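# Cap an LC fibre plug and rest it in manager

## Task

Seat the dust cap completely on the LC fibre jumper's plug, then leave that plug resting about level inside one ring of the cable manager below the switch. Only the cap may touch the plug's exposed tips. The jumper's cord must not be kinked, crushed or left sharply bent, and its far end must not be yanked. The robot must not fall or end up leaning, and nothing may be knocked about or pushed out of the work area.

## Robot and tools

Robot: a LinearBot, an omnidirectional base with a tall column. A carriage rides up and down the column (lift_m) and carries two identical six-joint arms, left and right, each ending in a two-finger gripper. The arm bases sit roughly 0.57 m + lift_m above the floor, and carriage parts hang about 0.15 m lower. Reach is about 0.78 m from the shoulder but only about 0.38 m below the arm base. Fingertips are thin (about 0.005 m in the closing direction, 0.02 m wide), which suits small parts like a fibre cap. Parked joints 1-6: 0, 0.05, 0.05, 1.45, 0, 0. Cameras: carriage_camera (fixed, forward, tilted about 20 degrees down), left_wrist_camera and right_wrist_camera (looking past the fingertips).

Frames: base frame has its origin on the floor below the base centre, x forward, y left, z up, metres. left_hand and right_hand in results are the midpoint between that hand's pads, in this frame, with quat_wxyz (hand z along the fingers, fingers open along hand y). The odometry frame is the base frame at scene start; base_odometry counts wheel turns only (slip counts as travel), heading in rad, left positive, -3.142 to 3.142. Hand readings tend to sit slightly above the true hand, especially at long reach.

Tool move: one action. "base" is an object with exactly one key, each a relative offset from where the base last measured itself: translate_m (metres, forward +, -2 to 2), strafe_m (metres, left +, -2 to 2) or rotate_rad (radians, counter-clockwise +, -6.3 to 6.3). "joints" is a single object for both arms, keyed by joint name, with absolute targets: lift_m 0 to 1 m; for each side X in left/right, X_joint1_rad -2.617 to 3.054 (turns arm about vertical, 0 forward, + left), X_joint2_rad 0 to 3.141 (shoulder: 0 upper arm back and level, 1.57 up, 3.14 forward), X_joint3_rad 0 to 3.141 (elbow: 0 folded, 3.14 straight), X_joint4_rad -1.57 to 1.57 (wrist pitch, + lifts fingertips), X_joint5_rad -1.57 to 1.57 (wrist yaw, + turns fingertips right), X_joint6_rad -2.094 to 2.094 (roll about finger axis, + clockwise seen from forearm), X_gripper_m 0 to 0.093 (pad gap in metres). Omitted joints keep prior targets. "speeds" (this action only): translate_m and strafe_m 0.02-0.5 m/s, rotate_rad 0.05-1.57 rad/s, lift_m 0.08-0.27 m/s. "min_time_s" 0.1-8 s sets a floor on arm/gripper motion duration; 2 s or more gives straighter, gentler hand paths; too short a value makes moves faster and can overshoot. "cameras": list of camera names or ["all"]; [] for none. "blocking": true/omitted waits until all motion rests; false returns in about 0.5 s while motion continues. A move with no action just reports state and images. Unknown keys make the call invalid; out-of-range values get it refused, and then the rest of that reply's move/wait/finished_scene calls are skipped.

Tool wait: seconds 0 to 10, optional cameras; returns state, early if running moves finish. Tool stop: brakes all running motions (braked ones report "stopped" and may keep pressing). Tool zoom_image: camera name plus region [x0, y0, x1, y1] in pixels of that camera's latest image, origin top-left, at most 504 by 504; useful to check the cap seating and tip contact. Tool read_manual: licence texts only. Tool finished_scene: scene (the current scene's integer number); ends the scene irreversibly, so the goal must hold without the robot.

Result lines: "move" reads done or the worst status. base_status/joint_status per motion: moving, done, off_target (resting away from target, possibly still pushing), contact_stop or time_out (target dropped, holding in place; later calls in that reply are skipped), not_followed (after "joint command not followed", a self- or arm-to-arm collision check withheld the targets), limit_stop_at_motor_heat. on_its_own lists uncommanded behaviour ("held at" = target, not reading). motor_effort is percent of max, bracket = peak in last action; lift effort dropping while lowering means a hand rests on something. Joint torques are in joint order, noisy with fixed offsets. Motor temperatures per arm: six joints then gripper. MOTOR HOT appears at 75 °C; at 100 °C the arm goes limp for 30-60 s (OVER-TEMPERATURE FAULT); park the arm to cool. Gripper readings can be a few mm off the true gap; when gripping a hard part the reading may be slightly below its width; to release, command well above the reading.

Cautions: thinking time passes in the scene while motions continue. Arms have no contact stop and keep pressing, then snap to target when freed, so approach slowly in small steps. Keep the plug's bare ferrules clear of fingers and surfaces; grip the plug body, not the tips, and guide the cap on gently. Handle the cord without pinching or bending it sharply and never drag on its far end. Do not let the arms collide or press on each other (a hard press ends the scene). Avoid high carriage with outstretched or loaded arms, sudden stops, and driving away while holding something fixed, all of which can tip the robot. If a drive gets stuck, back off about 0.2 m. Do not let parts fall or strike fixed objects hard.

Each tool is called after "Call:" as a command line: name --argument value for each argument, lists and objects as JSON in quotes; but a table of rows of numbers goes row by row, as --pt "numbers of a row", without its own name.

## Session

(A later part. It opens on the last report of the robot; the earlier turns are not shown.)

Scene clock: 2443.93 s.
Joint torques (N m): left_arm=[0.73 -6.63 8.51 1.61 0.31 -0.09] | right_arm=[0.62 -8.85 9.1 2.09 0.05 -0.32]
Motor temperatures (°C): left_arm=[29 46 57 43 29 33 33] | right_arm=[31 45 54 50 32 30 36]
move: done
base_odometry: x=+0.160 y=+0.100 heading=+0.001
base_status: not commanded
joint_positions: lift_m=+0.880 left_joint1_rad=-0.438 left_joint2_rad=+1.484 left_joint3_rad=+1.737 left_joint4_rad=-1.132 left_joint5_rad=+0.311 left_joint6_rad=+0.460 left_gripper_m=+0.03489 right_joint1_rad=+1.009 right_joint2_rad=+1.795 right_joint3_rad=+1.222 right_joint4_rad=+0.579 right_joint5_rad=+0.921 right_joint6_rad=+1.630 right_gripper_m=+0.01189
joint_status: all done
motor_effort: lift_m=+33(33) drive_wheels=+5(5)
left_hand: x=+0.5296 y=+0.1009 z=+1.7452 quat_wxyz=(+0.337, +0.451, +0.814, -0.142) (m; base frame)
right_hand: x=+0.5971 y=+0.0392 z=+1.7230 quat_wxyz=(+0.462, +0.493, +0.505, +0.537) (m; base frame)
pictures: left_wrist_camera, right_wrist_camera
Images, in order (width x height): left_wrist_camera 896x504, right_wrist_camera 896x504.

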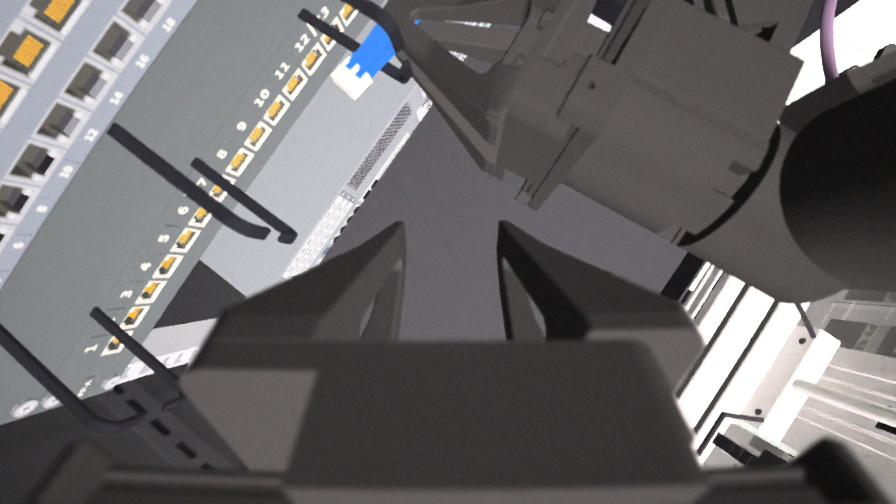

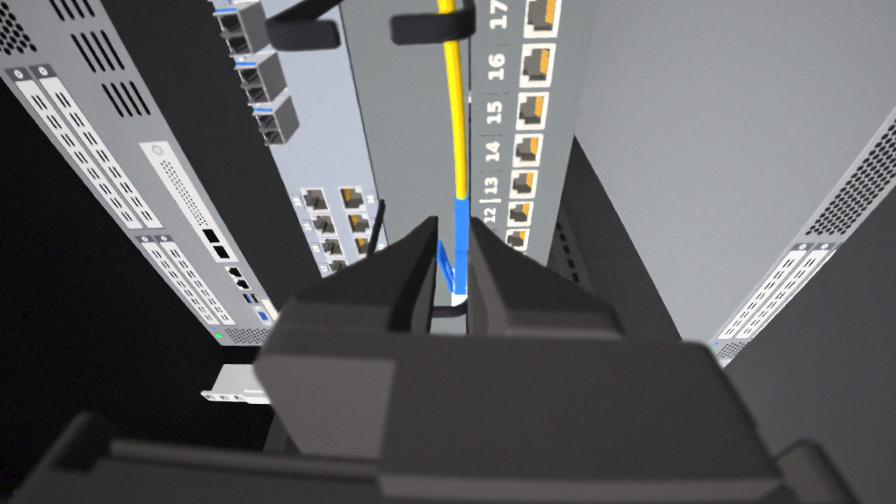

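Call:
move --joints '{"right_gripper_m":0.02}' --min_time_s 1.5 --cameras '["right_wrist_camera","left_wrist_camera"]'

Call:
zoom_image --camera "left_wrist_camera" --region '[300, 0, 520, 130]'

Call:
zoom_image --camera "right_wrist_camera" --region '[300, 60, 600, 350]'

Scene clock: 2450.63 s.
Joint torques (N m): left_arm=[0.72 -6.64 8.53 1.61 0.3 -0.09] | right_arm=[0.61 -8.87 9.11 2.1 0.04 -0.32]
Motor temperatures (°C): left_arm=[29 46 57 43 29 33 33] | right_arm=[31 45 54 50 31 30 36]
move: done
base_odometry: x=+0.160 y=+0.100 heading=+0.001
base_status: not commanded
joint_positions: lift_m=+0.880 left_joint1_rad=-0.438 left_joint2_rad=+1.484 left_joint3_rad=+1.737 left_joint4_rad=-1.132 left_joint5_rad=+0.311 left_joint6_rad=+0.460 left_gripper_m=+0.03489 right_joint1_rad=+1.009 right_joint2_rad=+1.795 right_joint3_rad=+1.222 right_joint4_rad=+0.579 right_joint5_rad=+0.921 right_joint6_rad=+1.630 right_gripper_m=+0.01986
joint_status: all done
motor_effort: lift_m=+33(33) drive_wheels=+4(5)
left_hand: x=+0.5296 y=+0.1009 z=+1.7452 quat_wxyz=(+0.337, +0.451, +0.814, -0.142) (m; base frame)
right_hand: x=+0.5971 y=+0.0392 z=+1.7230 quat_wxyz=(+0.462, +0.493, +0.505, +0.537) (m; base frame)
pictures: left_wrist_camera, right_wrist_camera
Images, in order (width x height): left_wrist_camera 896x504, right_wrist_camera 896x504.

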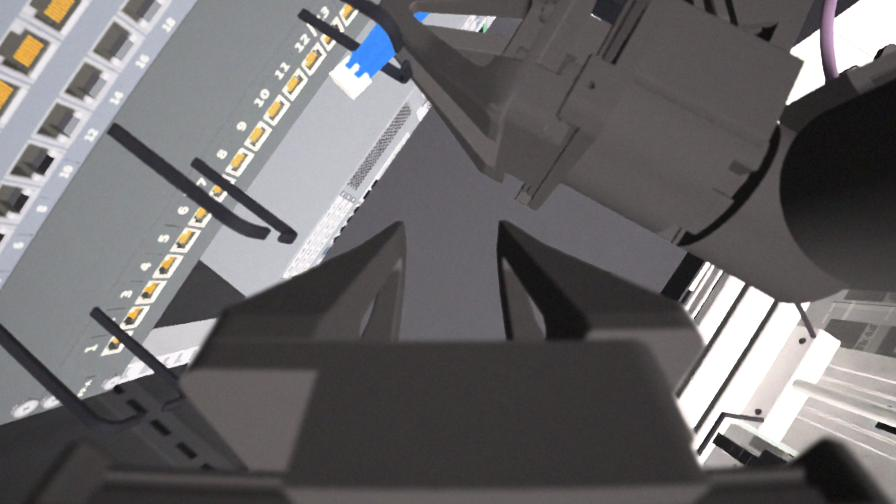

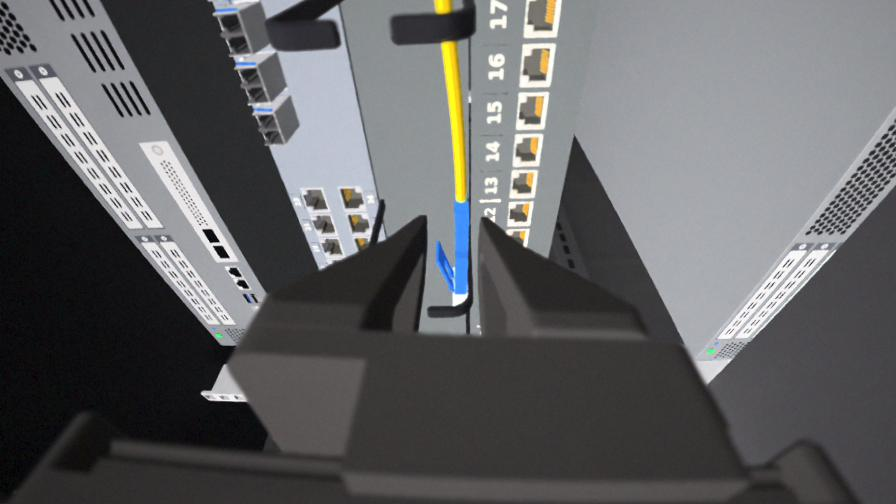

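Scaled by 2.291 from the camera's 896x504 image, which has a finer 1280x720 frame.

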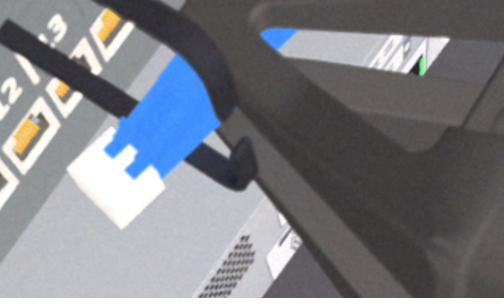

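Scaled by 1.680 from the camera's 896x504 image, which has a finer 1280x720 frame.

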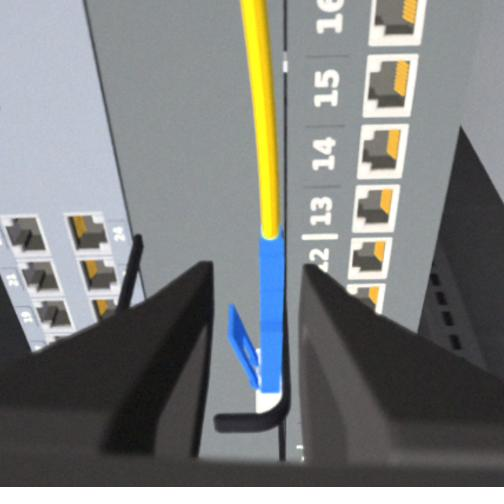

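Call:
move --joints '{"right_joint1_rad":1.015,"right_joint2_rad":1.778,"right_joint3_rad":1.212,"right_joint4_rad":0.588,"right_joint5_rad":0.931,"right_joint6_rad":1.62}' --min_time_s 1.5 --cameras '["right_wrist_camera"]'

Scene clock: 2486.37 s.
Joint torques (N m): left_arm=[0.72 -6.64 8.53 1.6 0.3 -0.09] | right_arm=[0.59 -11.64 6.56 2.21 0.11 -0.33]
Motor temperatures (°C): left_arm=[29 46 57 43 29 33 33] | right_arm=[31 45 54 48 31 30 35]
move: done
base_odometry: x=+0.160 y=+0.100 heading=+0.001
base_status: not commanded
joint_positions: lift_m=+0.880 left_joint1_rad=-0.438 left_joint2_rad=+1.484 left_joint3_rad=+1.737 left_joint4_rad=-1.132 left_joint5_rad=+0.311 left_joint6_rad=+0.460 left_gripper_m=+0.03489 right_joint1_rad=+1.009 right_joint2_rad=+1.795 right_joint3_rad=+1.222 right_joint4_rad=+0.586 right_joint5_rad=+0.921 right_joint6_rad=+1.630 right_gripper_m=+0.01986
joint_status: all done
motor_effort: lift_m=+33(33) drive_wheels=+0(8)
left_hand: x=+0.5296 y=+0.1009 z=+1.7452 quat_wxyz=(+0.337, +0.451, +0.814, -0.142) (m; base frame)
right_hand: x=+0.5971 y=+0.0392 z=+1.7244 quat_wxyz=(+0.461, +0.493, +0.503, +0.540) (m; base frame)
pictures: right_wrist_camera
Images, in order (width x height): right_wrist_camera 896x504.

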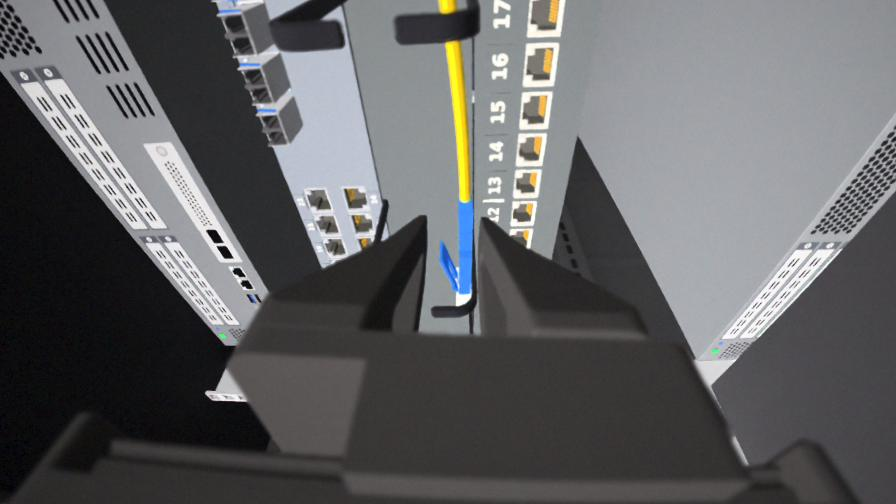

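Call:
move --joints '{"right_joint1_rad":1.056,"right_joint2_rad":1.733,"right_joint3_rad":1.165,"right_joint4_rad":0.584,"right_joint5_rad":0.972,"right_joint6_rad":1.62}' --min_time_s 2.5 --cameras '["right_wrist_camera","left_wrist_camera"]'

Call:
zoom_image --camera "left_wrist_camera" --region '[300, 0, 520, 130]'

Call:
zoom_image --camera "right_wrist_camera" --region '[300, 60, 600, 350]'

Scene clock: 2494.77 s.
Joint torques (N m): left_arm=[0.69 -6.63 8.5 1.61 0.31 -0.1] | right_arm=[0.58 -12.03 6.09 2.12 0.11 -0.32]
Motor temperatures (°C): left_arm=[29 46 57 43 29 33 33] | right_arm=[31 46 53 49 31 30 35]
move: done
base_odometry: x=+0.160 y=+0.100 heading=+0.001
base_status: not commanded
joint_positions: lift_m=+0.880 left_joint1_rad=-0.438 left_joint2_rad=+1.484 left_joint3_rad=+1.737 left_joint4_rad=-1.132 left_joint5_rad=+0.311 left_joint6_rad=+0.460 left_gripper_m=+0.03489 right_joint1_rad=+1.049 right_joint2_rad=+1.759 right_joint3_rad=+1.181 right_joint4_rad=+0.587 right_joint5_rad=+0.962 right_joint6_rad=+1.629 right_gripper_m=+0.01986
joint_status: all done
motor_effort: lift_m=+33(33) drive_wheels=+3(6)
left_hand: x=+0.5296 y=+0.1009 z=+1.7452 quat_wxyz=(+0.337, +0.451, +0.814, -0.142) (m; base frame)
right_hand: x=+0.5785 y=+0.0389 z=+1.7244 quat_wxyz=(+0.461, +0.493, +0.504, +0.538) (m; base frame)
pictures: left_wrist_camera, right_wrist_camera
Images, in order (width x height): left_wrist_camera 896x504, right_wrist_camera 896x504.

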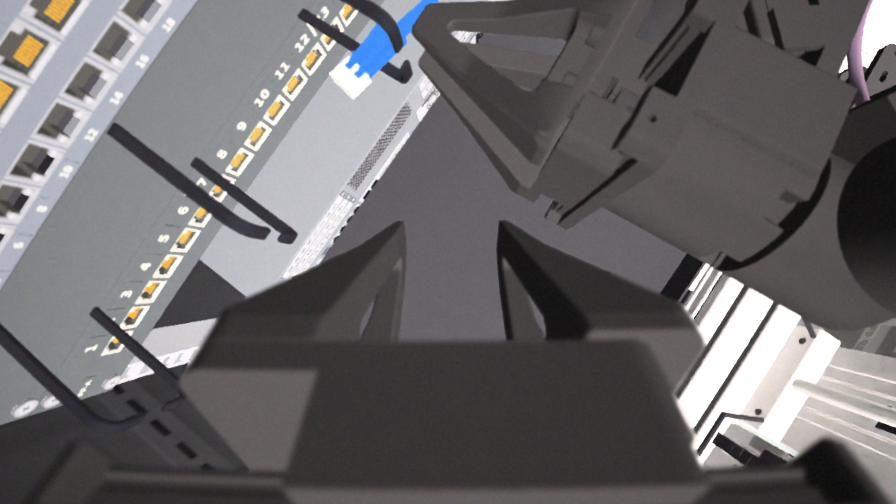

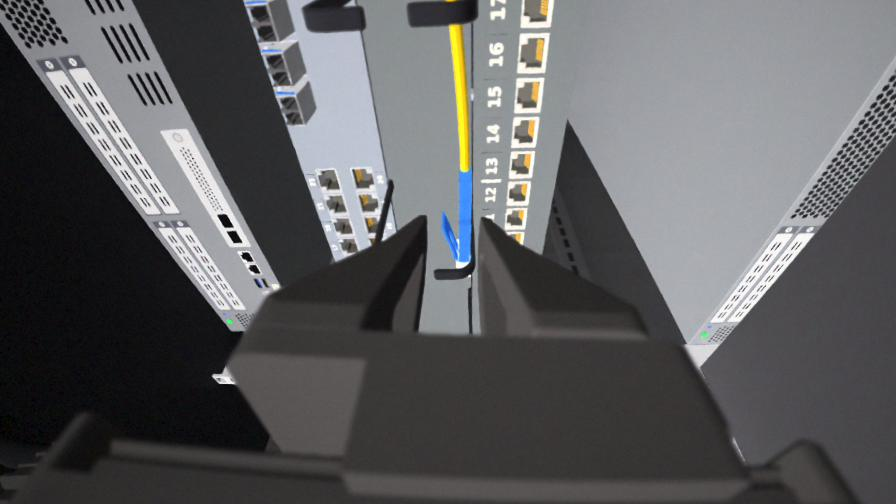

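Scaled by 2.291 from the camera's 896x504 image, which has a finer 1280x720 frame.

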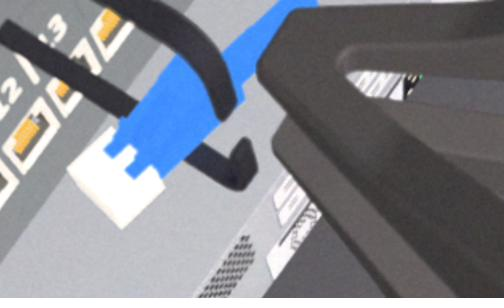

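Scaled by 1.680 from the camera's 896x504 image, which has a finer 1280x720 frame.

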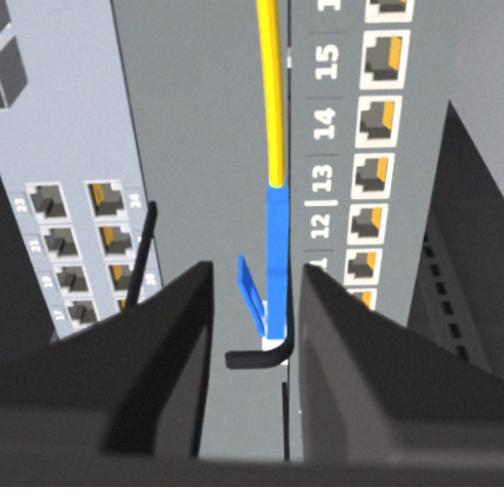

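Call:
move --joints '{"right_joint1_rad":1.10,"right_joint2_rad":1.690,"right_joint3_rad":1.1145,"right_joint4_rad":0.586,"right_joint5_rad":1.014,"right_joint6_rad":1.62}' --min_time_s 2 --cameras '["right_wrist_camera","left_wrist_camera","carriage_camera"]'

Call:
zoom_image --camera "right_wrist_camera" --region '[340, 0, 600, 260]'

Call:
zoom_image --camera "left_wrist_camera" --region '[300, 0, 520, 130]'

Scene clock: 2508.43 s.
Joint torques (N m): left_arm=[0.7 -6.64 8.5 1.61 0.3 -0.08] | right_arm=[0.58 -11.47 6.06 2.11 0.11 -0.32]
Motor temperatures (°C): left_arm=[29 46 57 43 29 33 33] | right_arm=[31 49 52 50 31 30 35]
move: done
base_odometry: x=+0.160 y=+0.100 heading=+0.001
base_status: not commanded
joint_positions: lift_m=+0.880 left_joint1_rad=-0.438 left_joint2_rad=+1.484 left_joint3_rad=+1.737 left_joint4_rad=-1.132 left_joint5_rad=+0.311 left_joint6_rad=+0.460 left_gripper_m=+0.03489 right_joint1_rad=+1.094 right_joint2_rad=+1.715 right_joint3_rad=+1.130 right_joint4_rad=+0.587 right_joint5_rad=+1.004 right_joint6_rad=+1.629 right_gripper_m=+0.01986
joint_status: all done
motor_effort: lift_m=+33(33) drive_wheels=+1(7)
left_hand: x=+0.5296 y=+0.1009 z=+1.7452 quat_wxyz=(+0.337, +0.451, +0.814, -0.142) (m; base frame)
right_hand: x=+0.5580 y=+0.0368 z=+1.7235 quat_wxyz=(+0.461, +0.492, +0.507, +0.536) (m; base frame)
pictures: carriage_camera, left_wrist_camera, right_wrist_camera
Images, in order (width x height): carriage_camera 896x504, left_wrist_camera 896x504, right_wrist_camera 896x504.

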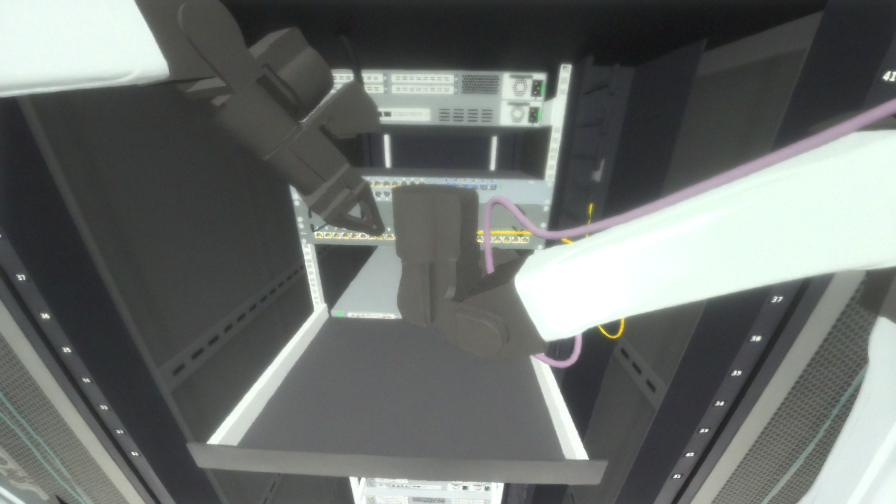

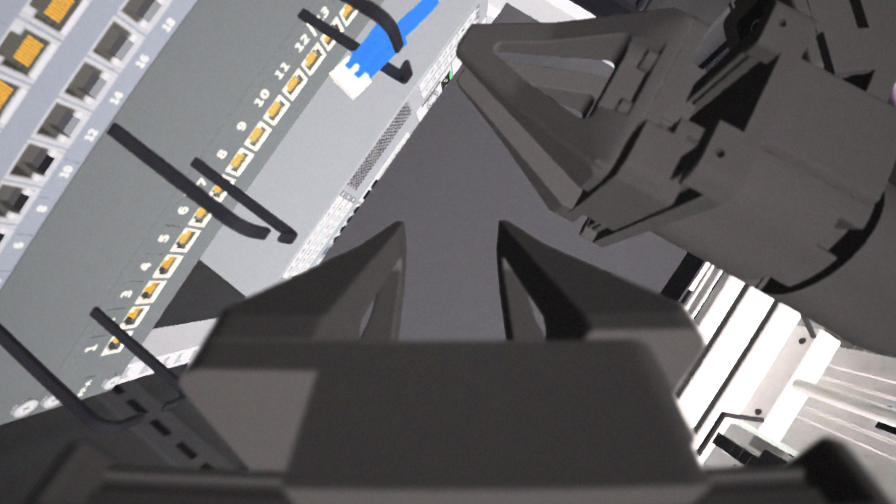

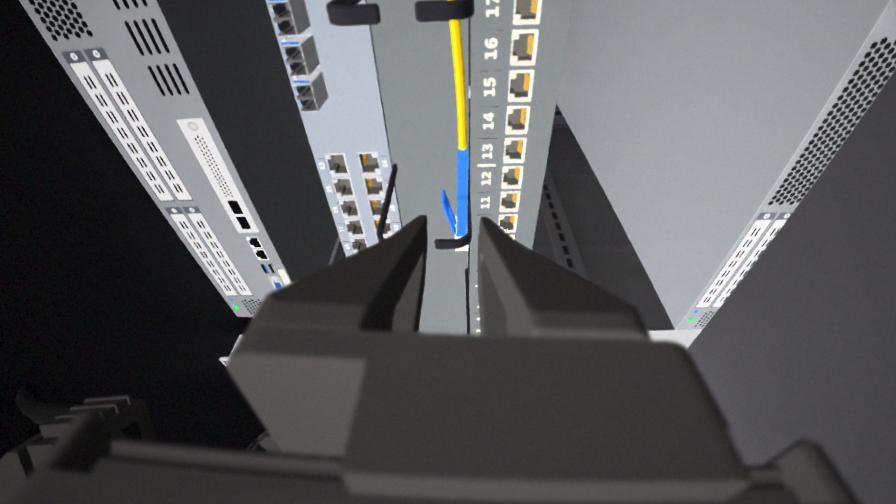

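Scaled by 1.938 from the camera's 896x504 image, which has a finer 1280x720 frame.

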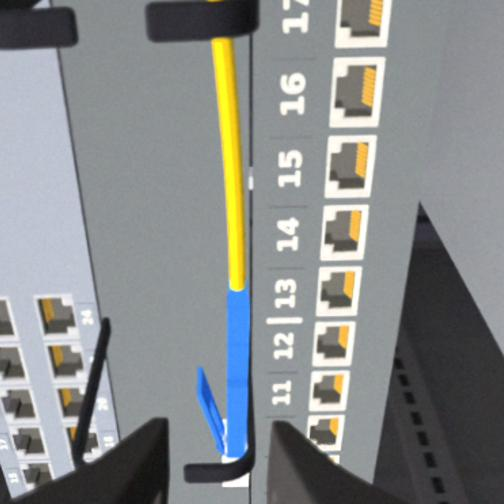

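Scaled by 2.291 from the camera's 896x504 image, which has a finer 1280x720 frame.

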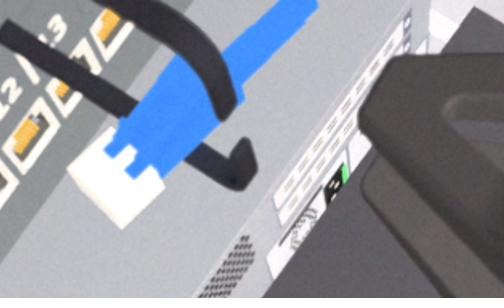

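Call:
zoom_image --camera "carriage_camera" --region '[460, 170, 660, 370]'

Scaled by 2.520 from the camera's 896x504 image, which has a finer 1280x720 frame.

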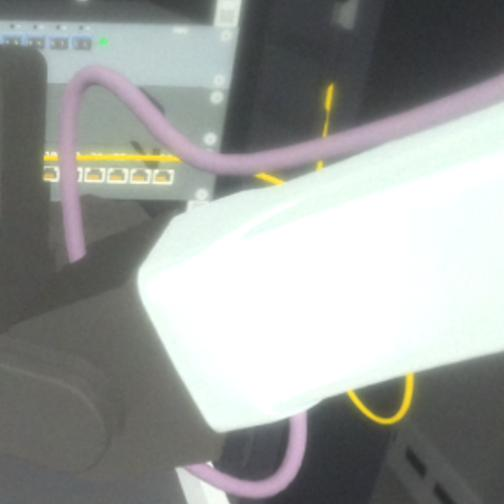

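Call:
move --joints '{"right_joint1_rad":1.326,"right_joint2_rad":1.55,"right_joint3_rad":0.963,"right_joint4_rad":0.606,"right_joint5_rad":1.23,"right_joint6_rad":1.62}' --min_time_s 2.5 --cameras '["right_wrist_camera","carriage_camera"]'

Call:
zoom_image --camera "right_wrist_camera" --region '[340, 0, 600, 260]'

Call:
zoom_image --camera "carriage_camera" --region '[460, 170, 660, 370]'

Scene clock: 2531.77 s.
Joint torques (N m): left_arm=[0.72 -6.67 8.53 1.61 0.3 -0.08] | right_arm=[0.57 -9.55 5.9 1.97 0.12 -0.32]
Motor temperatures (°C): left_arm=[29 46 57 43 29 33 33] | right_arm=[31 50 52 50 31 30 34]
move: done
base_odometry: x=+0.160 y=+0.100 heading=+0.001
base_status: not commanded
joint_positions: lift_m=+0.880 left_joint1_rad=-0.438 left_joint2_rad=+1.484 left_joint3_rad=+1.737 left_joint4_rad=-1.132 left_joint5_rad=+0.311 left_joint6_rad=+0.460 left_gripper_m=+0.03489 right_joint1_rad=+1.320 right_joint2_rad=+1.571 right_joint3_rad=+0.978 right_joint4_rad=+0.603 right_joint5_rad=+1.220 right_joint6_rad=+1.629 right_gripper_m=+0.01986
joint_status: all done
motor_effort: lift_m=+33(33) drive_wheels=+2(8)
left_hand: x=+0.5296 y=+0.1009 z=+1.7452 quat_wxyz=(+0.337, +0.451, +0.814, -0.142) (m; base frame)
right_hand: x=+0.4706 y=+0.0308 z=+1.7254 quat_wxyz=(+0.457, +0.491, +0.507, +0.541) (m; base frame)
pictures: carriage_camera, right_wrist_camera
Images, in order (width x height): carriage_camera 896x504, right_wrist_camera 896x504.

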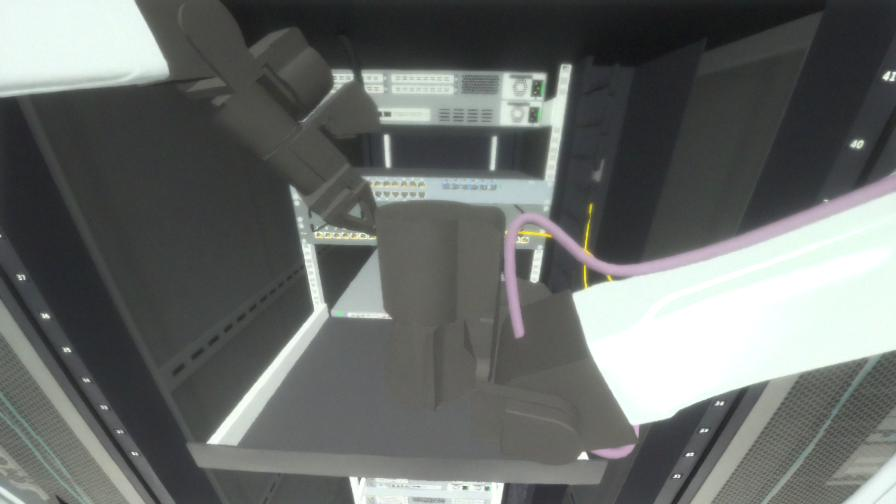

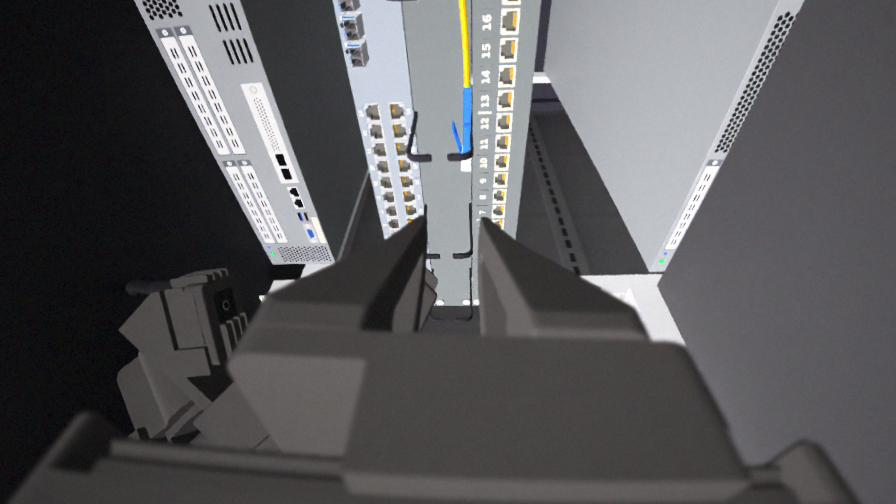

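Scaled by 1.938 from the camera's 896x504 image, which has a finer 1280x720 frame.

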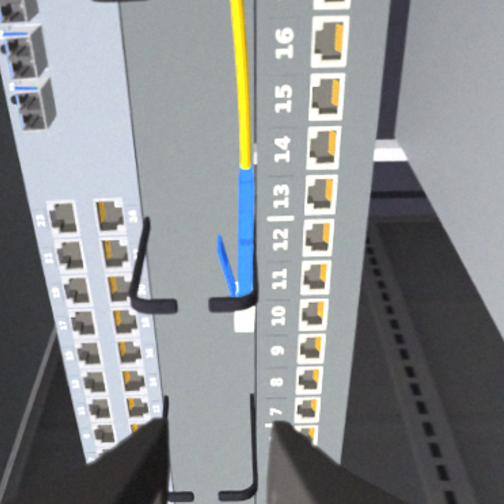

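Scaled by 2.520 from the camera's 896x504 image, which has a finer 1280x720 frame.

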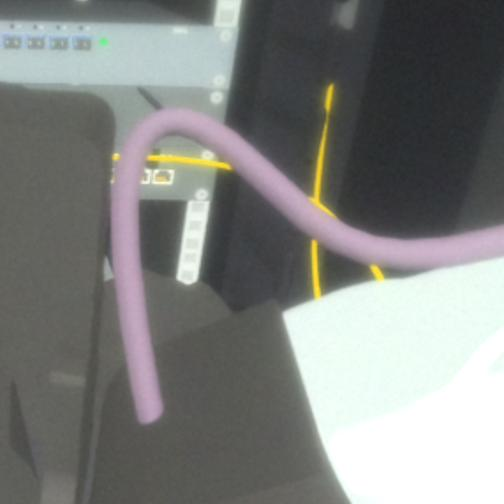

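Call:
finished_scene --scene 1

The scene is finished: the task was done.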